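# Open the curtain fully with a mobile arm robot

## Task

Pull the curtain until it is completely open; the robot must not topple or finish leaning, or the attempt fails.

## Robot and tools

ROBOT: TidyBot++, a single-arm mobile robot. The base is 0.54 m long, 0.50 m wide and 0.38 m tall, on four driven casters. On top sits one seven-joint arm with a two-finger gripper. The shoulder is 0.12 m ahead of the base centre and 0.68 m up. Segment lengths: upper arm 0.42 m, forearm 0.31 m, wrist to hand point 0.31 m. The arm starts folded with the hand pointing down. Cameras: base_camera (fixed on the base, facing forward) and wrist_camera (looks along the hand).

FRAMES: Base frame has its origin on the floor below the base centre, x ahead, y to the left, z up, in metres. hand_pose is reported in this frame: the point between the finger pads. Its z axis runs out along the fingers, and the fingers close along its y axis. Odometry frame is the base frame as it stood at scene start. base_odometry counts wheel turns only, so slip looks like travel. Heading is in rad, left positive, from -3.142 to 3.142. base_tilt is in degrees, with forward and right positive.

move: one action per call, plus "cameras" (list of base_camera, wrist_camera or all) and "blocking". An action has any of these:
- "base": an object of relative offsets from where the base is now, measured along its current axes: translate_m (forward +, -2 to 2 m), strafe_m (left +, -2 to 2 m), rotate_rad (counter-clockwise +, -6.3 to 6.3). These are offsets, not places.
- "joints": absolute targets by name. joint_1_rad any angle (positive turns the arm clockwise from above, the opposite of heading); joint_2_rad -2.249 to 2.249 (0 points the upper arm up); joint_3_rad any angle; joint_4_rad -2.579 to 2.579 (elbow, 0 straight); joint_5_rad any angle; joint_6_rad -2.099 to 2.099 (wrist); joint_7_rad any angle; gripper_pos 0 (open, about 85 mm gap) to 1 (closed). Continuous joints go the short way, so send steps under half a turn to travel further.
- "target": an absolute hand pose, 7 numbers [x, y, z, qw, qx, qy, qz], metres in the base frame, quaternion as hand_pose shows it. Alongside target, joints may contain only gripper_pos.
- "speeds": caps for that action only: translate_m/strafe_m 0.05 to 0.5 m/s (give only one of them when combining), rotate_rad 0.1 to 1.57 rad/s.
- "min_time_s": 0.1 to 8 s, the shortest duration for arm motions.
An action can run at most 15 s; a base move times out after 14 s. blocking true (default) returns once everything rests; false returns in about 0.5 s while motion continues. A move with no action just reports state and images. Unknown keys make a call invalid; out-of-range values get it refused, and a refusal or an unplanned stop cancels the remaining move, wait and finished_scene calls of that reply.

wait: seconds 0 to 10, optional cameras; returns early once running motions settle. stop: brakes all running motions. zoom_image: camera plus region [x0, y0, x1, y1] in pixels, at most 504 by 504, from that camera's latest image. read_manual: licence texts only. finished_scene: scene = current scene number; ends the scene, so the curtain must stay open afterward. Make no further call in the same reply after ending the first scene.

RESULT LINES: "move" is done or the worst status. base_status, joint_status, hand_status: done, moving, off_target (rested short, may still push), stopped, contact_stop, time_out, not_followed (self-collision check held the targets back; "joint command not followed" / "pose unreachable" with a cause), torque_fault, limit_stop_at_motor_heat. hand_target is where joint targets would place the hand. motor_effort is percent of max torque, with the peak of the last action in brackets. on_its_own lists things the robot did unasked. "pictures" gives image order. ARM HIT, MOTOR HOT and OVER-TEMPERATURE FAULT are warnings.

TIPS: For target moves the solver may swing the elbow and overshoot; it reaches within about 3 cm. To correct, add (wanted minus measured hand_pose) to your last target. To hold still, resend hand_target, not hand_pose. After joint moves, resend each joint as last command plus (wanted minus read). A hand pointing down reaches at most about 0.94 m high, near the base. Gripper squeezes about 100 to 150 N at 1. The base accelerates at up to 0.5 m/s2. Thinking time lets the scene run on.

AVOID: driving or turning while the arm is snagged above about 0.6 m, sideways swings of an outstretched arm, and strong horizontal pulls on a raised hand; these can lift wheels or tip the robot. Backing off or retracting the arm rights a lean. Avoid hard impacts with furniture, walls or the base (no check protects the base); torque limits are 104.5 N m for joints 1-4 and 51.3 for 5-7, beyond which the arm freezes for 10 s. Avoid excess grip force, twisting the gripper, dropping things, long stretched holds that overheat motors, and unreachable poses that wander up to 10 s.

Each tool is called in YAML: its name, and indented under it one key for each argument.

## Session

move:

Scene clock: 0.00 s.
base_odometry: x=+0.000 y=+0.000 heading=+0.000
base_tilt: forward=+0.0 right=+0.3
base_status: not commanded
joint_positions: joint_1_rad=+0.035 joint_2_rad=-0.330 joint_3_rad=+3.167 joint_4_rad=-2.499 joint_5_rad=-0.002 joint_6_rad=-0.913 joint_7_rad=+1.553 gripper_pos=+0.000
joint_status: not commanded
motor_effort: joint_1_rad=+0 joint_2_rad=-2 joint_3_rad=+0 joint_4_rad=+13 joint_5_rad=-1 joint_6_rad=+1 joint_7_rad=-1
hand_pose: x=+0.2614 y=-0.0058 z=+0.5923 quat_wxyz=(-0.004, +0.999, -0.039, +0.030) (m; base frame)
hand_target: x=+0.2613 y=-0.0058 z=+0.5923 quat_wxyz=(-0.004, +0.999, -0.039, +0.030) (m; base frame)
hand_status: not commanded
pictures: base_camera, wrist_camera

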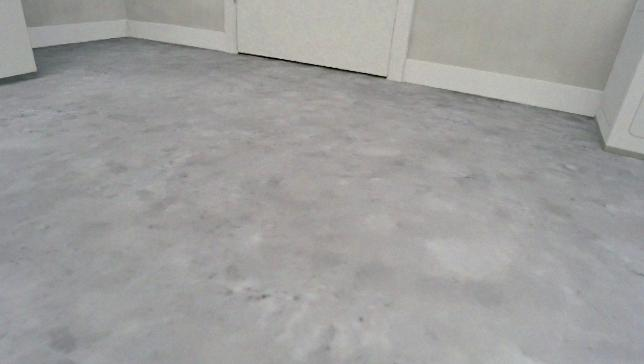

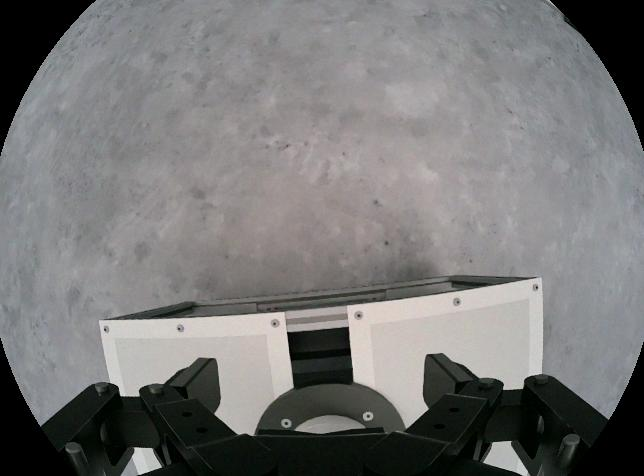

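move:
  joints: {"joint_6_rad": 0.6}
  cameras: ["wrist_camera","base_camera"]

move:
  base: {"rotate_rad": 1.57}
  cameras: ["wrist_camera"]

move:
  base: {"rotate_rad": 1.57}
  cameras: ["wrist_camera"]

move:
  base: {"rotate_rad": 1.57}
  cameras: ["wrist_camera"]

Scene clock: 15.17 s.
move: done
base_odometry: x=+0.000 y=+0.000 heading=+0.000
base_tilt: forward=+0.1 right=+0.3
base_status: not commanded
joint_positions: joint_1_rad=+0.035 joint_2_rad=-0.330 joint_3_rad=+3.167 joint_4_rad=-2.499 joint_5_rad=-0.002 joint_6_rad=+0.503 joint_7_rad=+1.553 gripper_pos=+0.000
joint_status: all done
motor_effort: joint_1_rad=+0(1) joint_2_rad=-7(7) joint_3_rad=+0(1) joint_4_rad=+17(17) joint_5_rad=+0(1) joint_6_rad=+10(10) joint_7_rad=-1(1)
hand_pose: x=+0.5518 y=-0.0260 z=+0.8737 quat_wxyz=(+0.011, +0.739, -0.032, +0.673) (m; base frame)
hand_target: x=+0.5532 y=-0.0264 z=+0.9037 quat_wxyz=(+0.011, +0.706, -0.031, +0.708) (m; base frame)
hand_status: not commanded
pictures: base_camera, wrist_camera
camera_calibration:
wrist_camera: T_world_to_cam=[[-0.0682881, -0.996763, -0.0424247, 0.0498423], [-0.0832094, 0.0480661, -0.995372, 0.976637], [0.99419, -0.064442, -0.0862224, -0.341701], [0, 0, 0, 1]] pos_world=[0.424385, -0.0192821, 0.94477]

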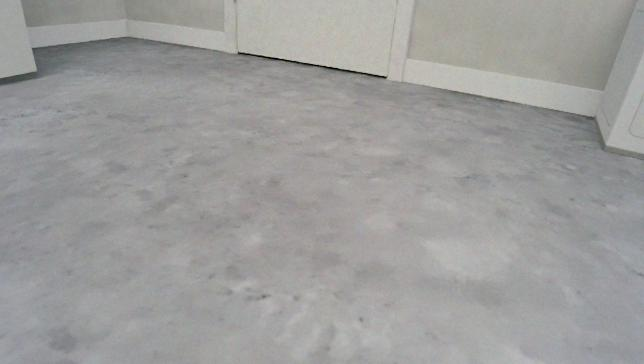

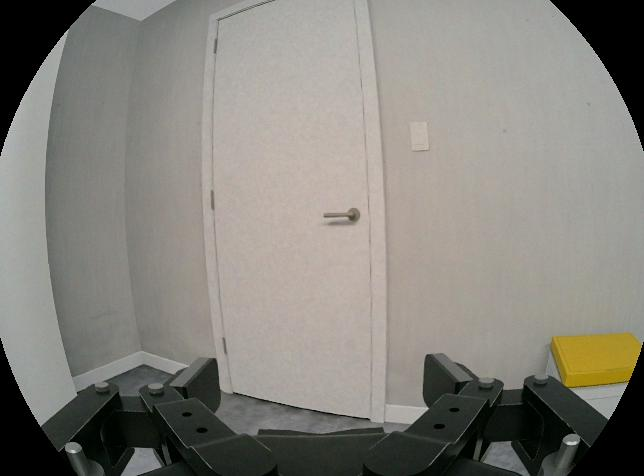

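Scene clock: 17.47 s.
move: done
base_odometry: x=+0.000 y=+0.000 heading=+1.569
base_tilt: forward=+0.0 right=+0.3
base_status: done
joint_positions: joint_1_rad=+0.035 joint_2_rad=-0.330 joint_3_rad=+3.166 joint_4_rad=-2.499 joint_5_rad=-0.002 joint_6_rad=+0.503 joint_7_rad=+1.553 gripper_pos=+0.000
joint_status: not commanded
motor_effort: joint_1_rad=+0(1) joint_2_rad=-7(8) joint_3_rad=+0(1) joint_4_rad=+17(17) joint_5_rad=-1(1) joint_6_rad=+9(10) joint_7_rad=-1(1)
hand_pose: x=+0.5518 y=-0.0255 z=+0.8737 quat_wxyz=(+0.010, +0.739, -0.032, +0.673) (m; base frame)
hand_target: x=+0.5532 y=-0.0264 z=+0.9037 quat_wxyz=(+0.011, +0.706, -0.031, +0.708) (m; base frame)
hand_status: not commanded
pictures: wrist_camera
camera_calibration:
wrist_camera: T_world_to_cam=[[-0.0674594, -0.996829, -0.0422028, 0.0495802], [-0.0832585, 0.047776, -0.995382, 0.976647], [0.994242, -0.0636341, -0.0862174, -0.341692], [0, 0, 0, 1]] pos_world=[0.424384, -0.0189806, 0.944769]

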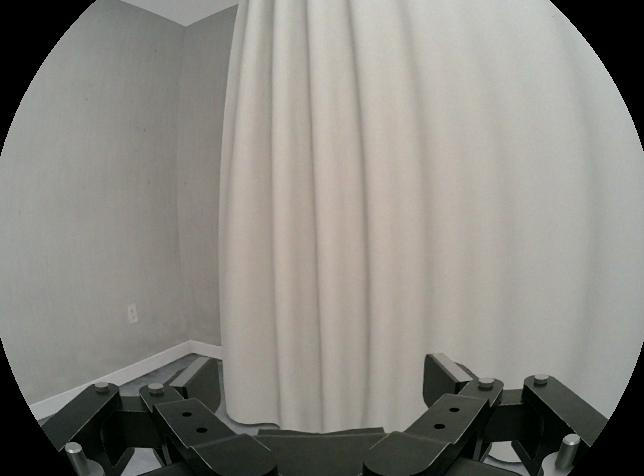

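Scene clock: 19.77 s.
move: done
base_odometry: x=+0.000 y=+0.000 heading=+3.138
base_tilt: forward=+0.1 right=+0.3
base_status: done
joint_positions: joint_1_rad=+0.035 joint_2_rad=-0.330 joint_3_rad=+3.165 joint_4_rad=-2.499 joint_5_rad=-0.002 joint_6_rad=+0.504 joint_7_rad=+1.553 gripper_pos=+0.000
joint_status: not commanded
motor_effort: joint_1_rad=+0(2) joint_2_rad=-6(8) joint_3_rad=+0(2) joint_4_rad=+17(17) joint_5_rad=-1(1) joint_6_rad=+9(10) joint_7_rad=-1(1)
hand_pose: x=+0.5519 y=-0.0253 z=+0.8737 quat_wxyz=(+0.010, +0.739, -0.031, +0.673) (m; base frame)
hand_target: x=+0.5532 y=-0.0264 z=+0.9037 quat_wxyz=(+0.011, +0.706, -0.031, +0.708) (m; base frame)
hand_status: not commanded
pictures: wrist_camera
camera_calibration:
wrist_camera: T_world_to_cam=[[-0.0669414, -0.99687, -0.0420627, 0.0494275], [-0.0831964, 0.0475873, -0.995396, 0.976621], [0.994282, -0.0631337, -0.0861216, -0.341777], [0, 0, 0, 1]] pos_world=[0.424382, -0.0187796, 0.944769]

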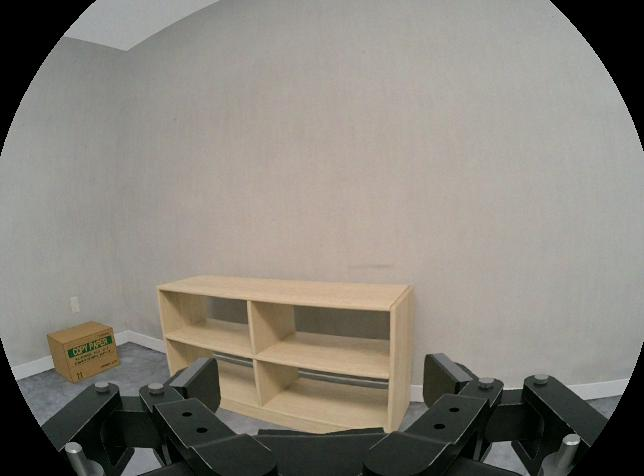

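Scene clock: 22.07 s.
move: done
base_odometry: x=+0.000 y=+0.000 heading=-1.576
base_tilt: forward=+0.0 right=+0.3
base_status: done
joint_positions: joint_1_rad=+0.035 joint_2_rad=-0.330 joint_3_rad=+3.165 joint_4_rad=-2.499 joint_5_rad=-0.002 joint_6_rad=+0.504 joint_7_rad=+1.553 gripper_pos=+0.000
joint_status: not commanded
motor_effort: joint_1_rad=+1(2) joint_2_rad=-6(8) joint_3_rad=+0(2) joint_4_rad=+16(17) joint_5_rad=-1(1) joint_6_rad=+9(10) joint_7_rad=-1(1)
hand_pose: x=+0.5519 y=-0.0252 z=+0.8737 quat_wxyz=(+0.010, +0.739, -0.031, +0.673) (m; base frame)
hand_target: x=+0.5532 y=-0.0264 z=+0.9037 quat_wxyz=(+0.011, +0.706, -0.031, +0.708) (m; base frame)
hand_status: not commanded
pictures: wrist_camera
camera_calibration:
wrist_camera: T_world_to_cam=[[-0.0667335, -0.996887, -0.041984, 0.0493647], [-0.0832126, 0.0474917, -0.9954, 0.976624], [0.994295, -0.0629329, -0.0861228, -0.34177], [0, 0, 0, 1]] pos_world=[0.424382, -0.0186791, 0.944769]

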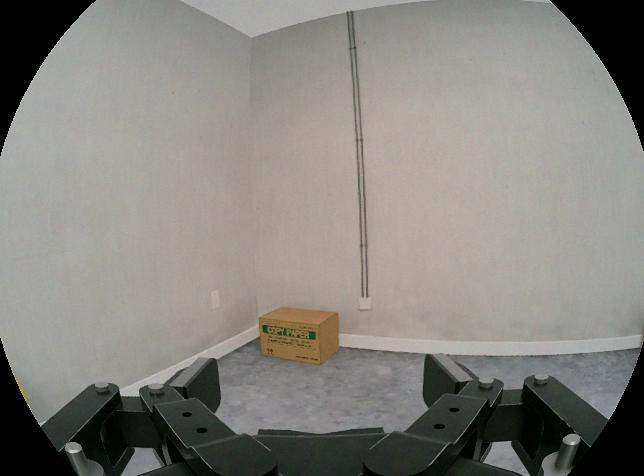

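move:
  base: {"rotate_rad": 2.4}
  cameras: ["all"]

move:
  base: {"rotate_rad": 0.75}
  cameras: ["all"]

Scene clock: 34.27 s.
move: done
base_odometry: x=+0.000 y=+0.000 heading=+0.823
base_tilt: forward=+0.0 right=+0.3
base_status: done
joint_positions: joint_1_rad=+0.035 joint_2_rad=-0.330 joint_3_rad=+3.166 joint_4_rad=-2.499 joint_5_rad=-0.002 joint_6_rad=+0.504 joint_7_rad=+1.553 gripper_pos=+0.000
joint_status: not commanded
motor_effort: joint_1_rad=+0(2) joint_2_rad=-7(8) joint_3_rad=+0(2) joint_4_rad=+17(17) joint_5_rad=+0(2) joint_6_rad=+10(10) joint_7_rad=-1(1)
hand_pose: x=+0.5519 y=-0.0254 z=+0.8737 quat_wxyz=(+0.010, +0.739, -0.031, +0.673) (m; base frame)
hand_target: x=+0.5532 y=-0.0264 z=+0.9037 quat_wxyz=(+0.011, +0.706, -0.031, +0.708) (m; base frame)
hand_status: not commanded
pictures: base_camera, wrist_camera
camera_calibration:
wrist_camera: T_world_to_cam=[[-0.0670403, -0.996864, -0.0420525, 0.0494599], [-0.0831917, 0.0475854, -0.995397, 0.976619], [0.994276, -0.0632333, -0.0861209, -0.341777], [0, 0, 0, 1]] pos_world=[0.424383, -0.0187796, 0.944769]

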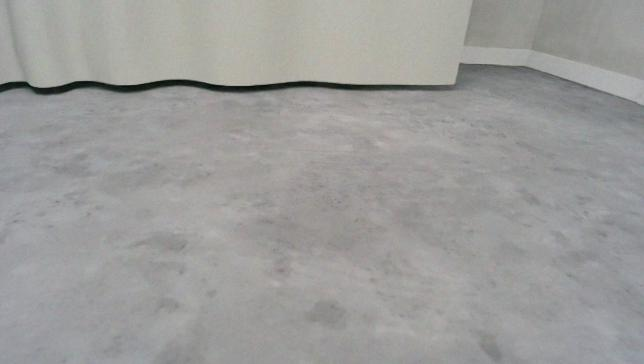

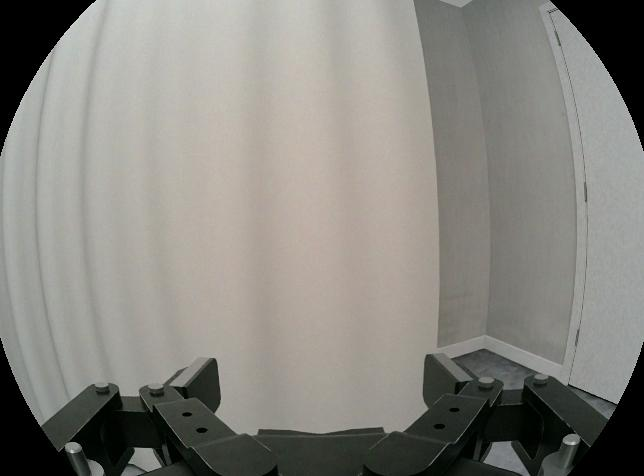

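Scene clock: 35.93 s.
move: done
base_odometry: x=+0.000 y=+0.000 heading=+1.572
base_tilt: forward=+0.1 right=+0.3
base_status: done
joint_positions: joint_1_rad=+0.035 joint_2_rad=-0.330 joint_3_rad=+3.165 joint_4_rad=-2.499 joint_5_rad=-0.002 joint_6_rad=+0.504 joint_7_rad=+1.553 gripper_pos=+0.000
joint_status: not commanded
motor_effort: joint_1_rad=+1(2) joint_2_rad=-7(8) joint_3_rad=+1(2) joint_4_rad=+17(17) joint_5_rad=+0(1) joint_6_rad=+9(10) joint_7_rad=-1(1)
hand_pose: x=+0.5519 y=-0.0253 z=+0.8737 quat_wxyz=(+0.010, +0.739, -0.031, +0.673) (m; base frame)
hand_target: x=+0.5532 y=-0.0264 z=+0.9037 quat_wxyz=(+0.011, +0.706, -0.031, +0.708) (m; base frame)
hand_status: not commanded
pictures: base_camera, wrist_camera
camera_calibration:
wrist_camera: T_world_to_cam=[[-0.0669414, -0.99687, -0.0420627, 0.0494275], [-0.0831964, 0.0475873, -0.995396, 0.976621], [0.994282, -0.0631337, -0.0861216, -0.341777], [0, 0, 0, 1]] pos_world=[0.424382, -0.0187796, 0.944769]

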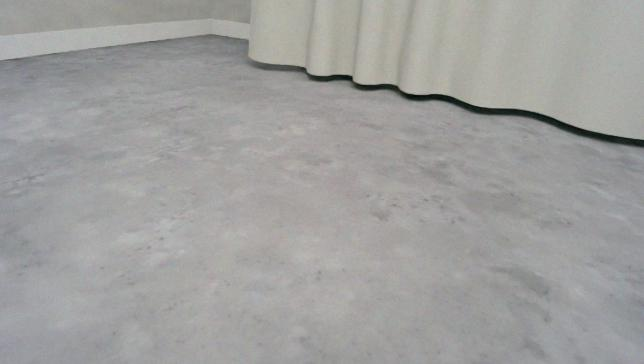

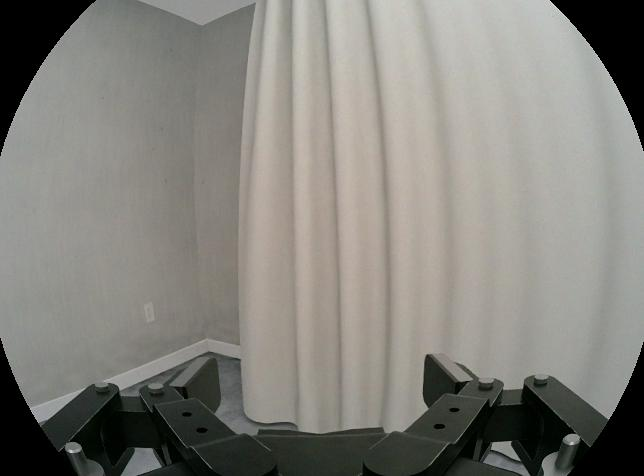

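move:
  base: {"rotate_rad": 0.293}
  joints: {"joint_6_rad": 0.69}

move:
  base: {"translate_m": -0.57, "strafe_m": -1.461}
  cameras: ["all"]

Scene clock: 59.83 s.
move: done
base_odometry: x=+0.000 y=+0.000 heading=+1.864
base_tilt: forward=+0.1 right=+0.3
base_status: done
joint_positions: joint_1_rad=+0.035 joint_2_rad=-0.330 joint_3_rad=+3.165 joint_4_rad=-2.499 joint_5_rad=-0.002 joint_6_rad=+0.606 joint_7_rad=+1.553 gripper_pos=+0.000
joint_status: all done
motor_effort: joint_1_rad=+0(1) joint_2_rad=-6(8) joint_3_rad=+0(2) joint_4_rad=+16(18) joint_5_rad=+0(1) joint_6_rad=+9(11) joint_7_rad=-1(1)
hand_pose: x=+0.5532 y=-0.0255 z=+0.9057 quat_wxyz=(+0.011, +0.703, -0.030, +0.710) (m; base frame)
hand_target: x=+0.5518 y=-0.0266 z=+0.9316 quat_wxyz=(+0.012, +0.673, -0.030, +0.739) (m; base frame)
hand_status: not commanded
pictures: none

Scene clock: 67.53 s.
move: time_out
base_odometry: x=+1.549 y=-0.121 heading=+1.877
base_tilt: forward=+0.0 right=+0.3
base_status: strafe_m time_out (by the wheels' count: -1.448 of -1.461); the other done
joint_positions: joint_1_rad=+0.036 joint_2_rad=-0.332 joint_3_rad=+3.166 joint_4_rad=-2.498 joint_5_rad=-0.002 joint_6_rad=+0.610 joint_7_rad=+1.553 gripper_pos=+0.000
joint_status: not commanded
motor_effort: joint_1_rad=+0(4) joint_2_rad=-5(16) joint_3_rad=+0(9) joint_4_rad=+17(21) joint_5_rad=+0(4) joint_6_rad=+9(12) joint_7_rad=-1(1)
hand_pose: x=+0.5529 y=-0.0263 z=+0.9084 quat_wxyz=(+0.012, +0.701, -0.031, +0.712) (m; base frame)
hand_target: x=+0.5518 y=-0.0266 z=+0.9316 quat_wxyz=(+0.012, +0.673, -0.030, +0.739) (m; base frame)
hand_status: not commanded
pictures: base_camera, wrist_camera
camera_calibration:
wrist_camera: T_world_to_cam=[[-0.0645787, -0.996983, -0.0430719, 0.0495849], [0.0264018, 0.04144, -0.998792, 0.953637], [0.997563, -0.0656378, 0.023646, -0.441506], [0, 0, 0, 1]] pos_world=[0.418455, -0.0190629, 0.965061]

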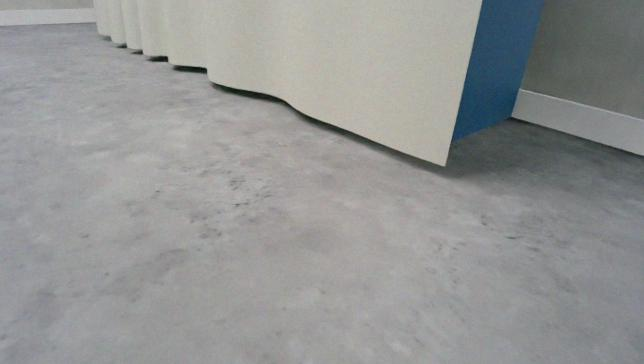

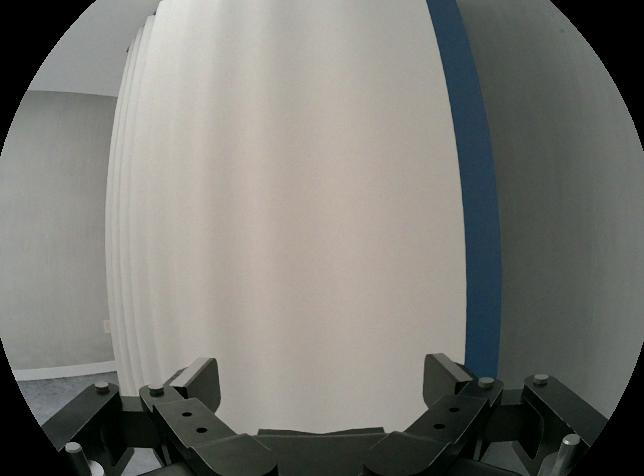

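move:
  base: {"translate_m": 0.0725, "strafe_m": 0.069}

move:
  base: {"rotate_rad": -0.5}
  joints: {"joint_1_rad": -0.464}
  cameras: ["all"]

Scene clock: 88.40 s.
move: done
base_odometry: x=+1.462 y=-0.073 heading=+1.877
base_tilt: forward=+0.0 right=+0.3
base_status: done
joint_positions: joint_1_rad=+0.036 joint_2_rad=-0.332 joint_3_rad=+3.166 joint_4_rad=-2.498 joint_5_rad=-0.002 joint_6_rad=+0.610 joint_7_rad=+1.553 gripper_pos=+0.000
joint_status: not commanded
motor_effort: joint_1_rad=+0(1) joint_2_rad=-6(9) joint_3_rad=+0(1) joint_4_rad=+17(18) joint_5_rad=+0(1) joint_6_rad=+9(10) joint_7_rad=-1(1)
hand_pose: x=+0.5529 y=-0.0263 z=+0.9084 quat_wxyz=(+0.012, +0.701, -0.031, +0.712) (m; base frame)
hand_target: x=+0.5518 y=-0.0266 z=+0.9316 quat_wxyz=(+0.012, +0.673, -0.030, +0.739) (m; base frame)
hand_status: not commanded
pictures: none

Scene clock: 90.10 s.
move: done
base_odometry: x=+1.462 y=-0.073 heading=+1.378
base_tilt: forward=+0.0 right=+0.3
base_status: done
joint_positions: joint_1_rad=-0.447 joint_2_rad=-0.332 joint_3_rad=+3.166 joint_4_rad=-2.498 joint_5_rad=-0.002 joint_6_rad=+0.610 joint_7_rad=+1.553 gripper_pos=+0.000
joint_status: all done
motor_effort: joint_1_rad=+1(1) joint_2_rad=-6(8) joint_3_rad=+0(1) joint_4_rad=+17(17) joint_5_rad=+0(1) joint_6_rad=+8(11) joint_7_rad=-1(1)
hand_pose: x=+0.5155 y=+0.1782 z=+0.9084 quat_wxyz=(-0.159, +0.688, +0.138, +0.695) (m; base frame)
hand_target: x=+0.5117 y=+0.1839 z=+0.9316 quat_wxyz=(-0.171, +0.660, +0.137, +0.719) (m; base frame)
hand_status: not commanded
pictures: base_camera, wrist_camera
camera_calibration:
wrist_camera: T_world_to_cam=[[0.405716, -0.912981, -0.0431256, -0.00627296], [0.00412028, 0.0490099, -0.99879, 0.956284], [0.91399, 0.405048, 0.0236459, -0.43157], [0, 0, 0, 1]] pos_world=[0.393055, 0.122212, 0.965061]

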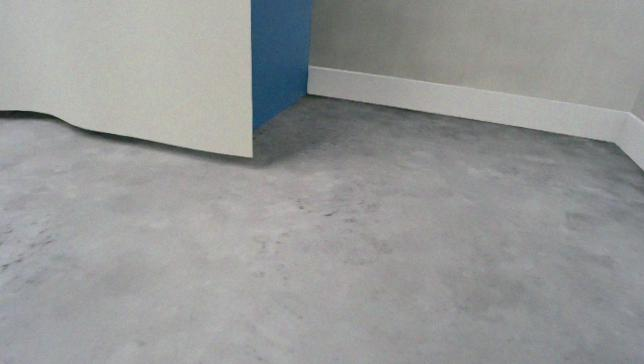

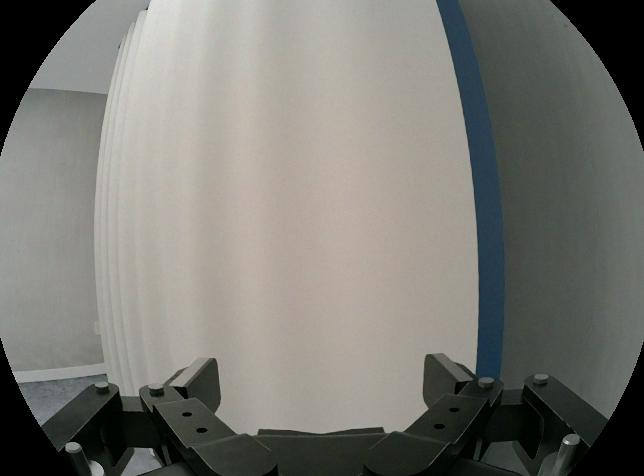

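move:
  joints: {"joint_1_rad": -0.685, "gripper_pos": 0.2}
  base: {"translate_m": 0.412, "strafe_m": -0.269}
  speeds: {"translate_m": 0.25}
  cameras: ["all"]

Scene clock: 125.17 s.
move: done
base_odometry: x=+1.805 y=+0.280 heading=+1.377
base_tilt: forward=+0.0 right=+0.3
base_status: done
joint_positions: joint_1_rad=-0.668 joint_2_rad=-0.332 joint_3_rad=+3.167 joint_4_rad=-2.498 joint_5_rad=-0.002 joint_6_rad=+0.610 joint_7_rad=+1.553 gripper_pos=+0.200
joint_status: all done
motor_effort: joint_1_rad=+0(1) joint_2_rad=-6(7) joint_3_rad=+0(2) joint_4_rad=+16(17) joint_5_rad=+0(1) joint_6_rad=+9(11) joint_7_rad=-1(1)
hand_pose: x=+0.4671 y=+0.2604 z=+0.9084 quat_wxyz=(-0.235, +0.669, +0.212, +0.673) (m; base frame)
hand_target: x=+0.4619 y=+0.2655 z=+0.9316 quat_wxyz=(-0.249, +0.640, +0.209, +0.696) (m; base frame)
hand_status: not commanded
pictures: base_camera, wrist_camera
camera_calibration:
wrist_camera: T_world_to_cam=[[0.595344, -0.802305, -0.0432777, -0.028768], [-0.00677517, 0.0488486, -0.998783, 0.957577], [0.803442, 0.594913, 0.023646, -0.418409], [0, 0, 0, 1]] pos_world=[0.359782, 0.17906, 0.965061]

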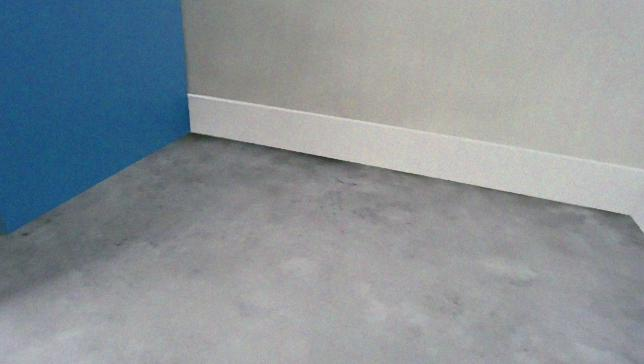

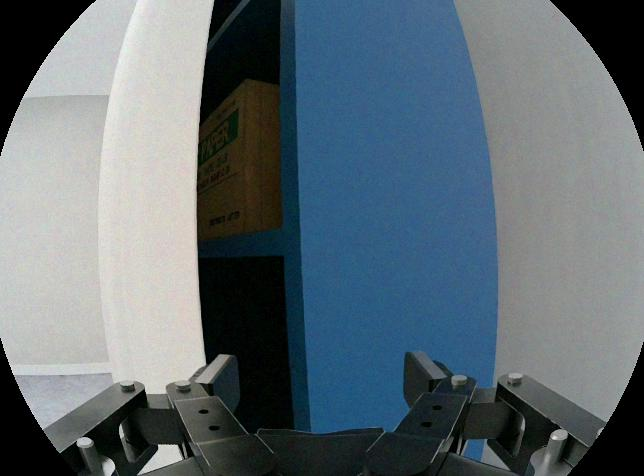

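move:
  base: {"translate_m": -0.05, "strafe_m": 0.068}
  speeds: {"translate_m": 0.15}
  cameras: ["wrist_camera"]

move:
  base: {"translate_m": 0.08, "strafe_m": 0.066}
  speeds: {"translate_m": 0.15}
  cameras: ["wrist_camera"]

Scene clock: 154.67 s.
move: done
base_odometry: x=+1.728 y=+0.244 heading=+1.377
base_tilt: forward=+0.0 right=+0.3
base_status: done
joint_positions: joint_1_rad=-0.670 joint_2_rad=-0.332 joint_3_rad=+3.167 joint_4_rad=-2.498 joint_5_rad=-0.002 joint_6_rad=+0.610 joint_7_rad=+1.553 gripper_pos=+0.200
joint_status: not commanded
motor_effort: joint_1_rad=+0(1) joint_2_rad=-6(8) joint_3_rad=+0(2) joint_4_rad=+17(17) joint_5_rad=+0(1) joint_6_rad=+10(10) joint_7_rad=-1(1)
hand_pose: x=+0.4666 y=+0.2611 z=+0.9084 quat_wxyz=(-0.235, +0.668, +0.213, +0.673) (m; base frame)
hand_target: x=+0.4619 y=+0.2655 z=+0.9316 quat_wxyz=(-0.249, +0.640, +0.209, +0.696) (m; base frame)
hand_status: not commanded
pictures: wrist_camera
camera_calibration:
wrist_camera: T_world_to_cam=[[0.596835, -0.801194, -0.0433229, -0.0289588], [-0.00689312, 0.0488722, -0.998781, 0.957592], [0.802335, 0.596406, 0.0236459, -0.418273], [0, 0, 0, 1]] pos_world=[0.359479, 0.179459, 0.965061]

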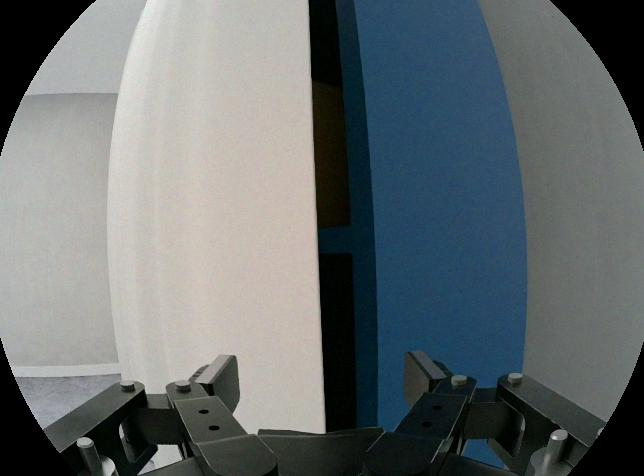

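Scene clock: 156.00 s.
move: done
base_odometry: x=+1.679 y=+0.336 heading=+1.378
base_tilt: forward=+0.1 right=+0.3
base_status: done
joint_positions: joint_1_rad=-0.670 joint_2_rad=-0.333 joint_3_rad=+3.167 joint_4_rad=-2.498 joint_5_rad=-0.002 joint_6_rad=+0.610 joint_7_rad=+1.553 gripper_pos=+0.200
joint_status: not commanded
motor_effort: joint_1_rad=+0(1) joint_2_rad=-6(8) joint_3_rad=+0(1) joint_4_rad=+16(18) joint_5_rad=-1(1) joint_6_rad=+10(10) joint_7_rad=-1(1)
hand_pose: x=+0.4665 y=+0.2610 z=+0.9086 quat_wxyz=(-0.235, +0.668, +0.213, +0.673) (m; base frame)
hand_target: x=+0.4619 y=+0.2655 z=+0.9316 quat_wxyz=(-0.249, +0.640, +0.209, +0.696) (m; base frame)
hand_status: not commanded
pictures: wrist_camera
camera_calibration:
wrist_camera: T_world_to_cam=[[0.596845, -0.801187, -0.0433041, -0.0289777], [-0.00664157, 0.049036, -0.998775, 0.957566], [0.802329, 0.596402, 0.0239458, -0.418561], [0, 0, 0, 1]] pos_world=[0.359479, 0.179459, 0.965161]

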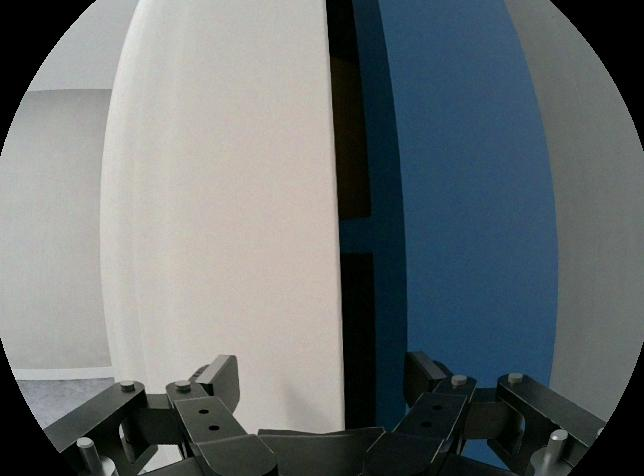

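move:
  joints: {"gripper_pos": 1.0}
  cameras: ["wrist_camera"]

Scene clock: 166.00 s.
move: done
base_odometry: x=+1.679 y=+0.336 heading=+1.378
base_tilt: forward=+0.0 right=+0.3
base_status: not commanded
joint_positions: joint_1_rad=-0.670 joint_2_rad=-0.333 joint_3_rad=+3.167 joint_4_rad=-2.498 joint_5_rad=-0.002 joint_6_rad=+0.610 joint_7_rad=+1.553 gripper_pos=+0.992
joint_status: all done
motor_effort: joint_1_rad=+0(1) joint_2_rad=-7(7) joint_3_rad=+0(1) joint_4_rad=+17(17) joint_5_rad=-1(1) joint_6_rad=+8(10) joint_7_rad=-1(1)
hand_pose: x=+0.4665 y=+0.2610 z=+0.9086 quat_wxyz=(-0.235, +0.668, +0.213, +0.673) (m; base frame)
hand_target: x=+0.4619 y=+0.2655 z=+0.9316 quat_wxyz=(-0.249, +0.640, +0.209, +0.696) (m; base frame)
hand_status: not commanded
pictures: wrist_camera
camera_calibration:
wrist_camera: T_world_to_cam=[[0.596845, -0.801187, -0.0433041, -0.0289777], [-0.00664157, 0.049036, -0.998775, 0.957566], [0.802329, 0.596402, 0.0239458, -0.418561], [0, 0, 0, 1]] pos_world=[0.359479, 0.179459, 0.965161]

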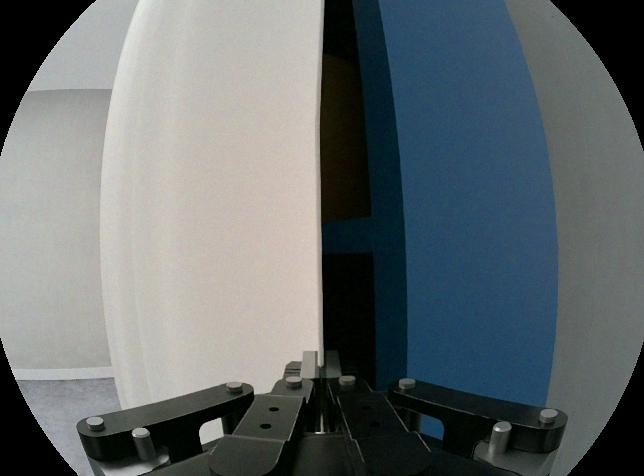

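move:
  base: {"translate_m": 0.154, "strafe_m": 0.4755}
  speeds: {"strafe_m": 0.2}
  cameras: ["all"]

Scene clock: 178.70 s.
move: done
base_odometry: x=+1.241 y=+0.578 heading=+1.377
base_tilt: forward=+0.0 right=+0.3
base_status: done
joint_positions: joint_1_rad=-0.670 joint_2_rad=-0.352 joint_3_rad=+3.167 joint_4_rad=-2.474 joint_5_rad=-0.002 joint_6_rad=+0.676 joint_7_rad=+1.553 gripper_pos=+0.992
joint_status: not commanded
motor_effort: joint_1_rad=-1(2) joint_2_rad=+1(7) joint_3_rad=-2(2) joint_4_rad=+10(18) joint_5_rad=+1(2) joint_6_rad=+1(10) joint_7_rad=+0(1)
hand_pose: x=+0.4647 y=+0.2590 z=+0.9511 quat_wxyz=(-0.247, +0.630, +0.200, +0.708) (m; base frame)
hand_target: x=+0.4619 y=+0.2655 z=+0.9316 quat_wxyz=(-0.249, +0.640, +0.209, +0.696) (m; base frame)
hand_status: not commanded
pictures: base_camera, wrist_camera
camera_calibration:
wrist_camera: T_world_to_cam=[[0.599901, -0.798854, -0.0441853, -0.0288241], [0.079939, 0.114797, -0.990167, 0.934716], [0.796071, 0.59047, 0.132727, -0.515833], [0, 0, 0, 1]] pos_world=[0.353211, 0.174255, 0.992716]

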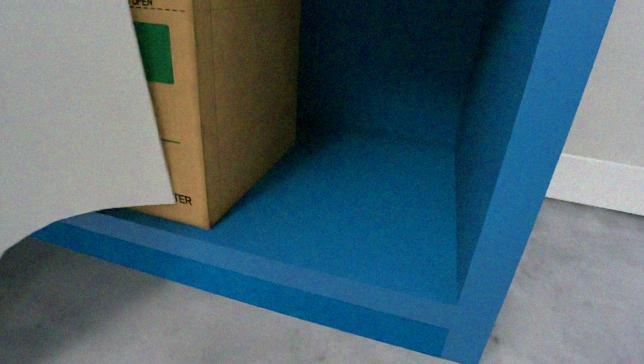

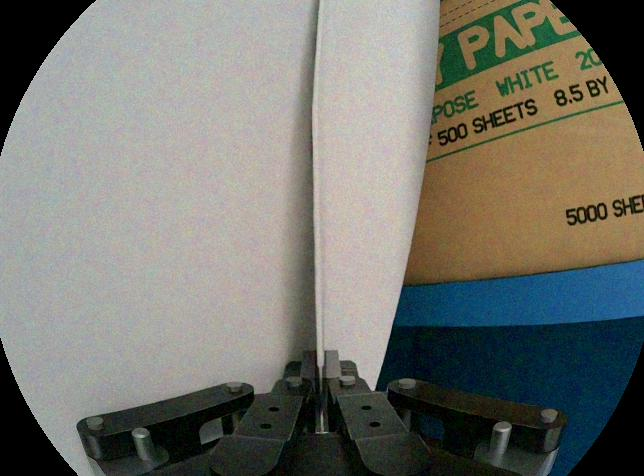

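move:
  base: {"translate_m": 0.154, "strafe_m": 0.4755}
  speeds: {"strafe_m": 0.2}
  cameras: ["all"]

Scene clock: 198.87 s.
move: done
base_odometry: x=+0.805 y=+0.821 heading=+1.377
base_tilt: forward=+0.0 right=+0.3
base_status: done
joint_positions: joint_1_rad=-0.649 joint_2_rad=-0.465 joint_3_rad=+3.221 joint_4_rad=-2.368 joint_5_rad=-0.013 joint_6_rad=+0.798 joint_7_rad=+1.553 gripper_pos=+0.992
joint_status: not commanded
motor_effort: joint_1_rad=-9(9) joint_2_rad=+23(25) joint_3_rad=-12(13) joint_4_rad=-5(11) joint_5_rad=+11(11) joint_6_rad=-21(22) joint_7_rad=+0(1)
hand_pose: x=+0.4529 y=+0.1984 z=+1.0945 quat_wxyz=(-0.260, +0.511, +0.125, +0.810) (m; base frame)
hand_target: x=+0.4619 y=+0.2655 z=+0.9316 quat_wxyz=(-0.249, +0.640, +0.209, +0.696) (m; base frame)
hand_status: not commanded
pictures: base_camera, wrist_camera
camera_calibration:
wrist_camera: T_world_to_cam=[[0.549493, -0.831662, -0.0799767, 0.00470104], [0.340552, 0.310357, -0.887526, 0.815402], [0.762943, 0.460453, 0.453763, -0.800281], [0, 0, 0, 1]] pos_world=[0.330299, 0.119336, 1.0872]

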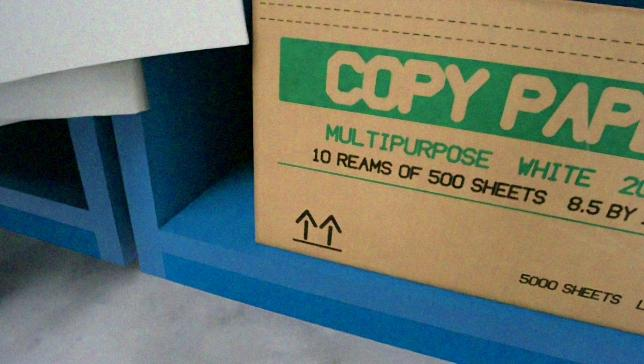

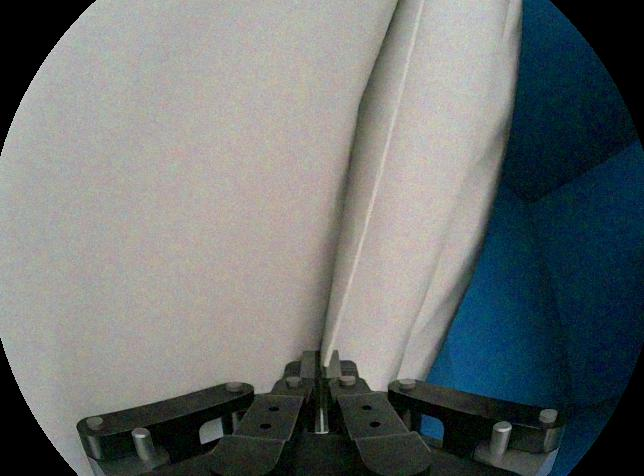

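move:
  base: {"translate_m": -0.092, "strafe_m": -0.285}
  speeds: {"strafe_m": 0.2}
  cameras: ["all"]

move:
  joints: {"gripper_pos": 0}
  cameras: ["wrist_camera"]

Scene clock: 216.43 s.
move: done
base_odometry: x=+1.067 y=+0.676 heading=+1.378
base_tilt: forward=+0.1 right=+0.3
base_status: done
joint_positions: joint_1_rad=-0.653 joint_2_rad=-0.395 joint_3_rad=+3.198 joint_4_rad=-2.443 joint_5_rad=-0.013 joint_6_rad=+0.794 joint_7_rad=+1.553 gripper_pos=+0.992
joint_status: not commanded
motor_effort: joint_1_rad=-2(9) joint_2_rad=+1(24) joint_3_rad=-2(12) joint_4_rad=+13(14) joint_5_rad=+2(10) joint_6_rad=+3(22) joint_7_rad=-1(1)
hand_pose: x=+0.4652 y=+0.2269 z=+1.0229 quat_wxyz=(-0.254, +0.566, +0.154, +0.769) (m; base frame)
hand_target: x=+0.4619 y=+0.2655 z=+0.9316 quat_wxyz=(-0.249, +0.640, +0.209, +0.696) (m; base frame)
hand_status: not commanded
pictures: base_camera, wrist_camera
camera_calibration:
wrist_camera: T_world_to_cam=[[0.56408, -0.823048, -0.0663785, -0.00678359], [0.227771, 0.232365, -0.945583, 0.868321], [0.793684, 0.518265, 0.318539, -0.679469], [0, 0, 0, 1]] pos_world=[0.345332, 0.144795, 1.03706]

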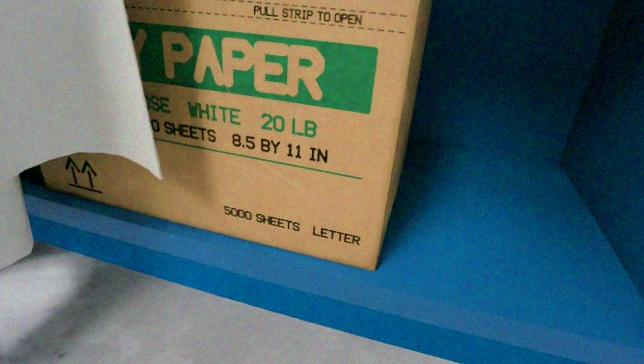

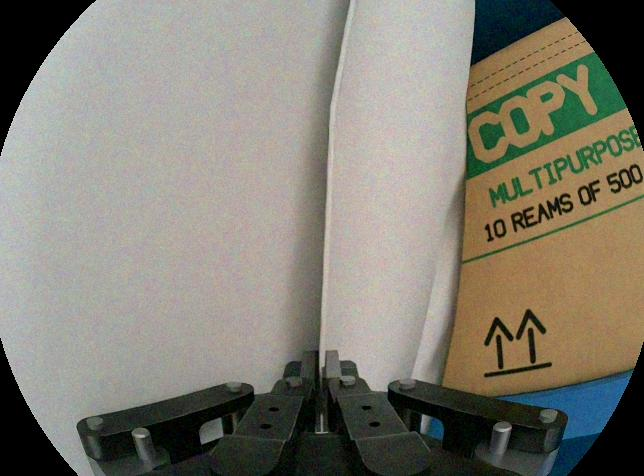

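Scene clock: 217.57 s.
move: done
base_odometry: x=+1.067 y=+0.676 heading=+1.378
base_tilt: forward=+0.0 right=+0.3
base_status: not commanded
joint_positions: joint_1_rad=-0.664 joint_2_rad=-0.355 joint_3_rad=+3.185 joint_4_rad=-2.470 joint_5_rad=-0.013 joint_6_rad=+0.759 joint_7_rad=+1.553 gripper_pos=+0.000
joint_status: all done
motor_effort: joint_1_rad=-1(2) joint_2_rad=-6(7) joint_3_rad=+0(3) joint_4_rad=+17(18) joint_5_rad=+0(2) joint_6_rad=+9(10) joint_7_rad=-1(1)
hand_pose: x=+0.4693 y=+0.2447 z=+0.9798 quat_wxyz=(-0.251, +0.602, +0.175, +0.737) (m; base frame)
hand_target: x=+0.4619 y=+0.2655 z=+0.9316 quat_wxyz=(-0.249, +0.640, +0.209, +0.696) (m; base frame)
hand_status: not commanded
pictures: wrist_camera
camera_calibration:
wrist_camera: T_world_to_cam=[[0.5789, -0.813209, -0.0597267, -0.0132055], [0.145994, 0.175436, -0.973606, 0.902314], [0.802223, 0.5549, 0.220284, -0.594902], [0, 0, 0, 1]] pos_world=[0.353156, 0.161074, 1.00876]

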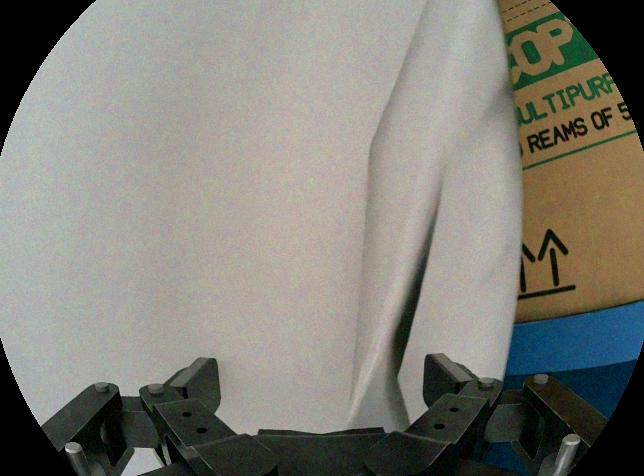

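move:
  base: {"translate_m": -0.1, "strafe_m": -0.07}

move:
  base: {"translate_m": -0.8, "strafe_m": -0.1}
  joints: {"joint_6_rad": 1.0, "joint_1_rad": 0}
  cameras: ["all"]

Scene clock: 227.87 s.
move: done
base_odometry: x=+1.117 y=+0.564 heading=+1.378
base_tilt: forward=+0.0 right=+0.3
base_status: done
joint_positions: joint_1_rad=-0.664 joint_2_rad=-0.348 joint_3_rad=+3.184 joint_4_rad=-2.470 joint_5_rad=-0.013 joint_6_rad=+0.759 joint_7_rad=+1.553 gripper_pos=+0.000
joint_status: not commanded
motor_effort: joint_1_rad=+0(1) joint_2_rad=-6(9) joint_3_rad=+0(1) joint_4_rad=+18(18) joint_5_rad=+0(1) joint_6_rad=+10(10) joint_7_rad=-1(1)
hand_pose: x=+0.4708 y=+0.2464 z=+0.9766 quat_wxyz=(-0.250, +0.605, +0.177, +0.735) (m; base frame)
hand_target: x=+0.4619 y=+0.2655 z=+0.9316 quat_wxyz=(-0.249, +0.640, +0.209, +0.696) (m; base frame)
hand_status: not commanded
pictures: none

Scene clock: 230.77 s.
move: done
base_odometry: x=+1.061 y=-0.241 heading=+1.378
base_tilt: forward=+0.0 right=+0.3
base_status: done
joint_positions: joint_1_rad=-0.017 joint_2_rad=-0.346 joint_3_rad=+3.181 joint_4_rad=-2.470 joint_5_rad=-0.013 joint_6_rad=+0.906 joint_7_rad=+1.553 gripper_pos=+0.000
joint_status: all done
motor_effort: joint_1_rad=+0(1) joint_2_rad=-6(8) joint_3_rad=+0(1) joint_4_rad=+17(18) joint_5_rad=+0(1) joint_6_rad=+8(11) joint_7_rad=-1(1)
hand_pose: x=+0.5361 y=-0.0146 z=+1.0198 quat_wxyz=(-0.003, +0.572, -0.023, +0.820) (m; base frame)
hand_target: x=+0.5290 y=-0.0116 z=+1.0248 quat_wxyz=(+0.000, +0.551, -0.016, +0.834) (m; base frame)
hand_status: not commanded
pictures: base_camera, wrist_camera
camera_calibration:
wrist_camera: T_world_to_cam=[[-0.0199851, -0.998144, -0.0575319, 0.0558552], [0.353648, 0.046766, -0.934209, 0.823615], [0.935165, -0.0390162, 0.352057, -0.727694], [0, 0, 0, 1]] pos_world=[0.39036, -0.0111575, 1.02883]

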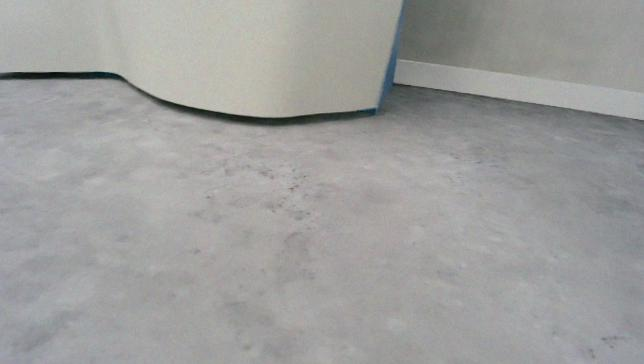

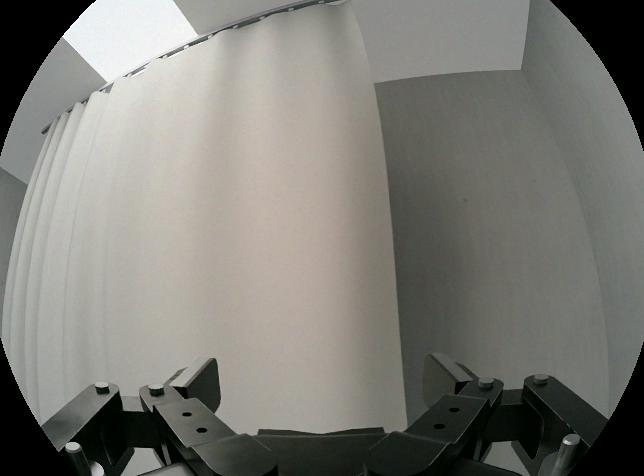

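move:
  joints: {"joint_1_rad": -0.685, "joint_2_rad": -0.2, "joint_3_rad": 3.14, "joint_4_rad": -0.7, "joint_5_rad": 0, "joint_6_rad": -1.07, "joint_7_rad": 1.57, "gripper_pos": 0.2}
  cameras: ["all"]

Scene clock: 256.73 s.
move: done
base_odometry: x=+1.061 y=-0.241 heading=+1.378
base_tilt: forward=+0.0 right=+0.3
base_status: not commanded
joint_positions: joint_1_rad=-0.666 joint_2_rad=-0.229 joint_3_rad=+3.155 joint_4_rad=-0.725 joint_5_rad=-0.013 joint_6_rad=-0.982 joint_7_rad=+1.553 gripper_pos=+0.200
joint_status: all done
motor_effort: joint_1_rad=+0(1) joint_2_rad=-5(12) joint_3_rad=+0(2) joint_4_rad=+12(20) joint_5_rad=+0(2) joint_6_rad=+9(10) joint_7_rad=-1(2)
hand_pose: x=+0.4067 y=+0.2235 z=+1.3968 quat_wxyz=(-0.250, +0.640, +0.211, +0.695) (m; base frame)
hand_target: x=+0.4107 y=+0.2411 z=+1.3703 quat_wxyz=(-0.238, +0.666, +0.238, +0.666) (m; base frame)
hand_status: not commanded
pictures: base_camera, wrist_camera
camera_calibration:
wrist_camera: T_world_to_cam=[[0.614483, -0.787766, -0.0428342, -0.0130198], [0.0530076, 0.0953971, -0.994027, 1.40547], [0.787147, 0.608542, 0.100378, -0.463141], [0, 0, 0, 1]] pos_world=[0.29806, 0.137507, 1.443]

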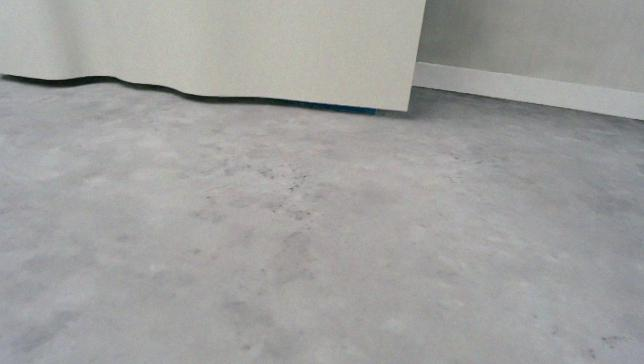

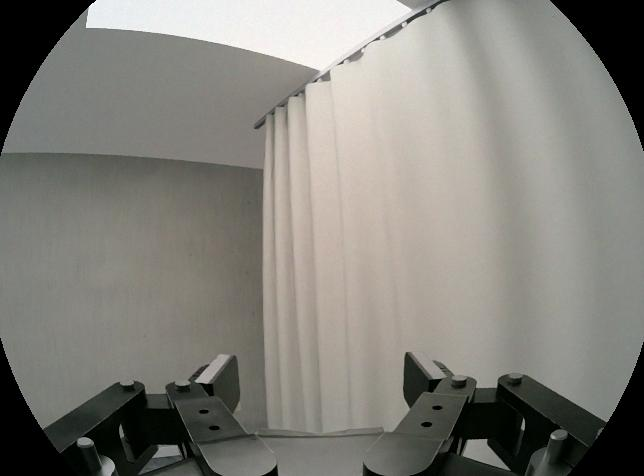

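move:
  base: {"translate_m": 0.639, "strafe_m": -0.459}
  cameras: ["all"]

Scene clock: 273.60 s.
move: done
base_odometry: x=+1.635 y=+0.299 heading=+1.378
base_tilt: forward=+0.1 right=+0.4
base_status: done
joint_positions: joint_1_rad=-0.670 joint_2_rad=-0.223 joint_3_rad=+3.146 joint_4_rad=-0.723 joint_5_rad=-0.013 joint_6_rad=-0.985 joint_7_rad=+1.553 gripper_pos=+0.200
joint_status: not commanded
motor_effort: joint_1_rad=+1(1) joint_2_rad=-5(7) joint_3_rad=+0(2) joint_4_rad=+12(13) joint_5_rad=-1(2) joint_6_rad=+10(10) joint_7_rad=-1(1)
hand_pose: x=+0.4058 y=+0.2304 z=+1.3949 quat_wxyz=(-0.253, +0.640, +0.216, +0.692) (m; base frame)
hand_target: x=+0.4107 y=+0.2411 z=+1.3703 quat_wxyz=(-0.238, +0.666, +0.238, +0.666) (m; base frame)
hand_status: not commanded
pictures: base_camera, wrist_camera
camera_calibration:
wrist_camera: T_world_to_cam=[[0.624107, -0.780276, -0.0407383, -0.0156375], [0.0483613, 0.0906159, -0.994711, 1.40685], [0.779841, 0.618836, 0.0942892, -0.457311], [0, 0, 0, 1]] pos_world=[0.298352, 0.143316, 1.4419]

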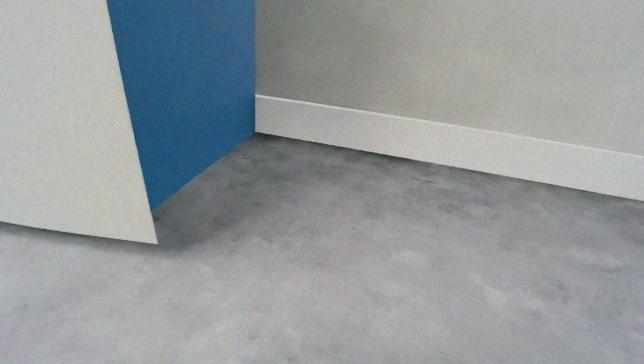

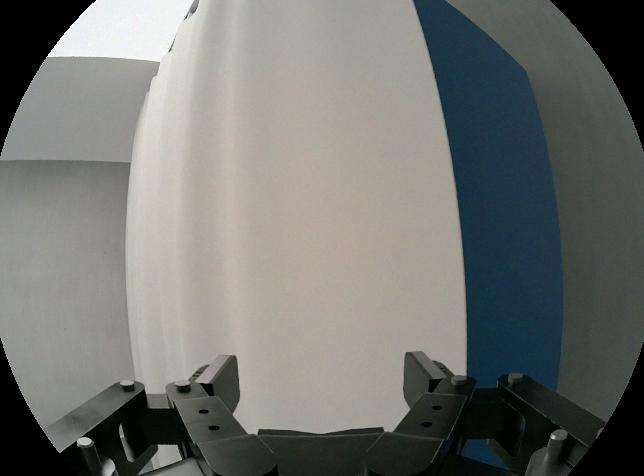

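move:
  base: {"translate_m": 0.262, "strafe_m": 0.033}
  speeds: {"translate_m": 0.15}
  cameras: ["wrist_camera"]

Scene clock: 295.63 s.
move: done
base_odometry: x=+1.653 y=+0.562 heading=+1.377
base_tilt: forward=+0.1 right=+0.3
base_status: done
joint_positions: joint_1_rad=-0.670 joint_2_rad=-0.214 joint_3_rad=+3.146 joint_4_rad=-0.721 joint_5_rad=-0.013 joint_6_rad=-0.985 joint_7_rad=+1.553 gripper_pos=+0.200
joint_status: not commanded
motor_effort: joint_1_rad=+0(1) joint_2_rad=-5(9) joint_3_rad=+0(1) joint_4_rad=+12(13) joint_5_rad=-1(1) joint_6_rad=+10(10) joint_7_rad=-1(1)
hand_pose: x=+0.4101 y=+0.2339 z=+1.3926 quat_wxyz=(-0.252, +0.643, +0.217, +0.690) (m; base frame)
hand_target: x=+0.4107 y=+0.2411 z=+1.3703 quat_wxyz=(-0.238, +0.666, +0.238, +0.666) (m; base frame)
hand_status: not commanded
pictures: wrist_camera
camera_calibration:
wrist_camera: T_world_to_cam=[[0.623935, -0.78041, -0.0408111, -0.01558], [0.0428529, 0.0863118, -0.995346, 1.40812], [0.780301, 0.619282, 0.0872958, -0.453146], [0, 0, 0, 1]] pos_world=[0.302969, 0.146929, 1.44049]

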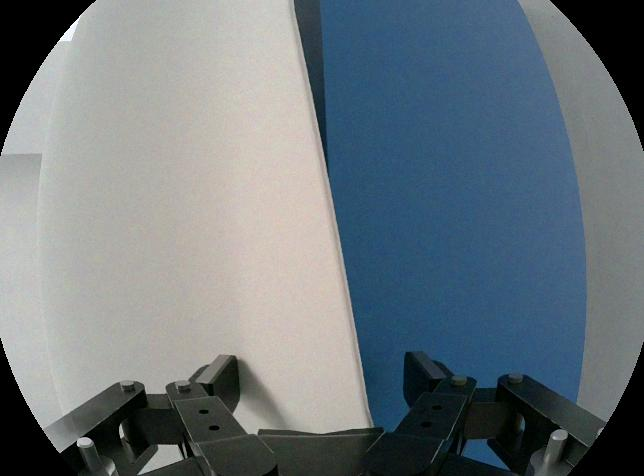

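Good position. Close.

move:
  joints: {"gripper_pos": 1.0}

move:
  base: {"translate_m": 0.154, "strafe_m": 0.4755}
  speeds: {"strafe_m": 0.2}
  cameras: ["all"]

Scene clock: 303.20 s.
move: done
base_odometry: x=+1.653 y=+0.562 heading=+1.378
base_tilt: forward=+0.0 right=+0.3
base_status: not commanded
joint_positions: joint_1_rad=-0.674 joint_2_rad=-0.227 joint_3_rad=+3.145 joint_4_rad=-0.711 joint_5_rad=-0.006 joint_6_rad=-0.994 joint_7_rad=+1.553 gripper_pos=+0.990
joint_status: all done
motor_effort: joint_1_rad=+0(4) joint_2_rad=+0(6) joint_3_rad=+0(4) joint_4_rad=+10(12) joint_5_rad=-1(6) joint_6_rad=+9(12) joint_7_rad=-1(1)
hand_pose: x=+0.4005 y=+0.2262 z=+1.3992 quat_wxyz=(-0.252, +0.638, +0.216, +0.695) (m; base frame)
hand_target: x=+0.4107 y=+0.2411 z=+1.3703 quat_wxyz=(-0.238, +0.666, +0.238, +0.666) (m; base frame)
hand_status: not commanded
pictures: none

Scene clock: 308.83 s.
move: time_out
base_odometry: x=+1.218 y=+0.804 heading=+1.376
base_tilt: forward=+0.0 right=+0.3
base_status: translate_m time_out (by the wheels' count: +0.153 of +0.154); strafe_m time_out (by the wheels' count: +0.473 of +0.476)
joint_positions: joint_1_rad=-0.677 joint_2_rad=-0.298 joint_3_rad=+3.149 joint_4_rad=-0.616 joint_5_rad=-0.005 joint_6_rad=-1.004 joint_7_rad=+1.553 gripper_pos=+0.990
joint_status: not commanded
motor_effort: joint_1_rad=-1(3) joint_2_rad=+22(23) joint_3_rad=-4(5) joint_4_rad=-7(11) joint_5_rad=-5(5) joint_6_rad=-10(13) joint_7_rad=-1(1)
hand_pose: x=+0.3354 y=+0.1723 z=+1.4592 quat_wxyz=(-0.269, +0.582, +0.196, +0.742) (m; base frame)
hand_target: x=+0.4107 y=+0.2411 z=+1.3703 quat_wxyz=(-0.238, +0.666, +0.238, +0.666) (m; base frame)
hand_status: not commanded
pictures: base_camera, wrist_camera
camera_calibration:
wrist_camera: T_world_to_cam=[[0.626098, -0.778843, -0.0374836, -0.020104], [0.1752, 0.187357, -0.966541, 1.37923], [0.759806, 0.598583, 0.253757, -0.595034], [0, 0, 0, 1]] pos_world=[0.223057, 0.0821108, 1.48332]

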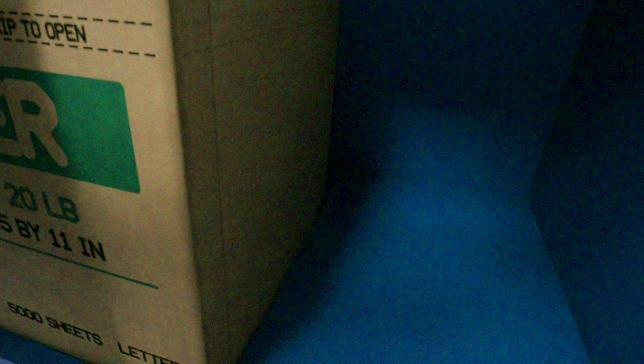

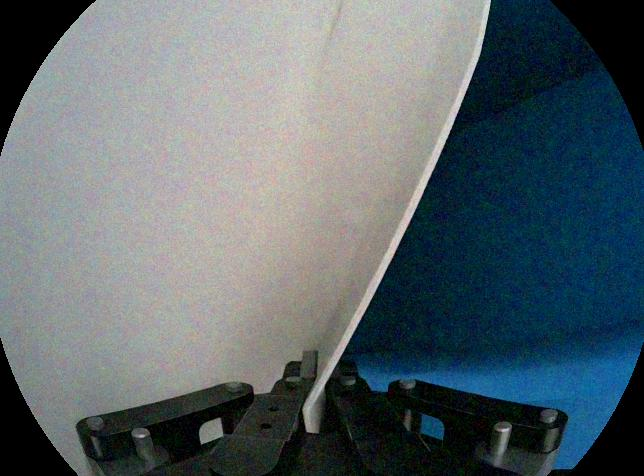

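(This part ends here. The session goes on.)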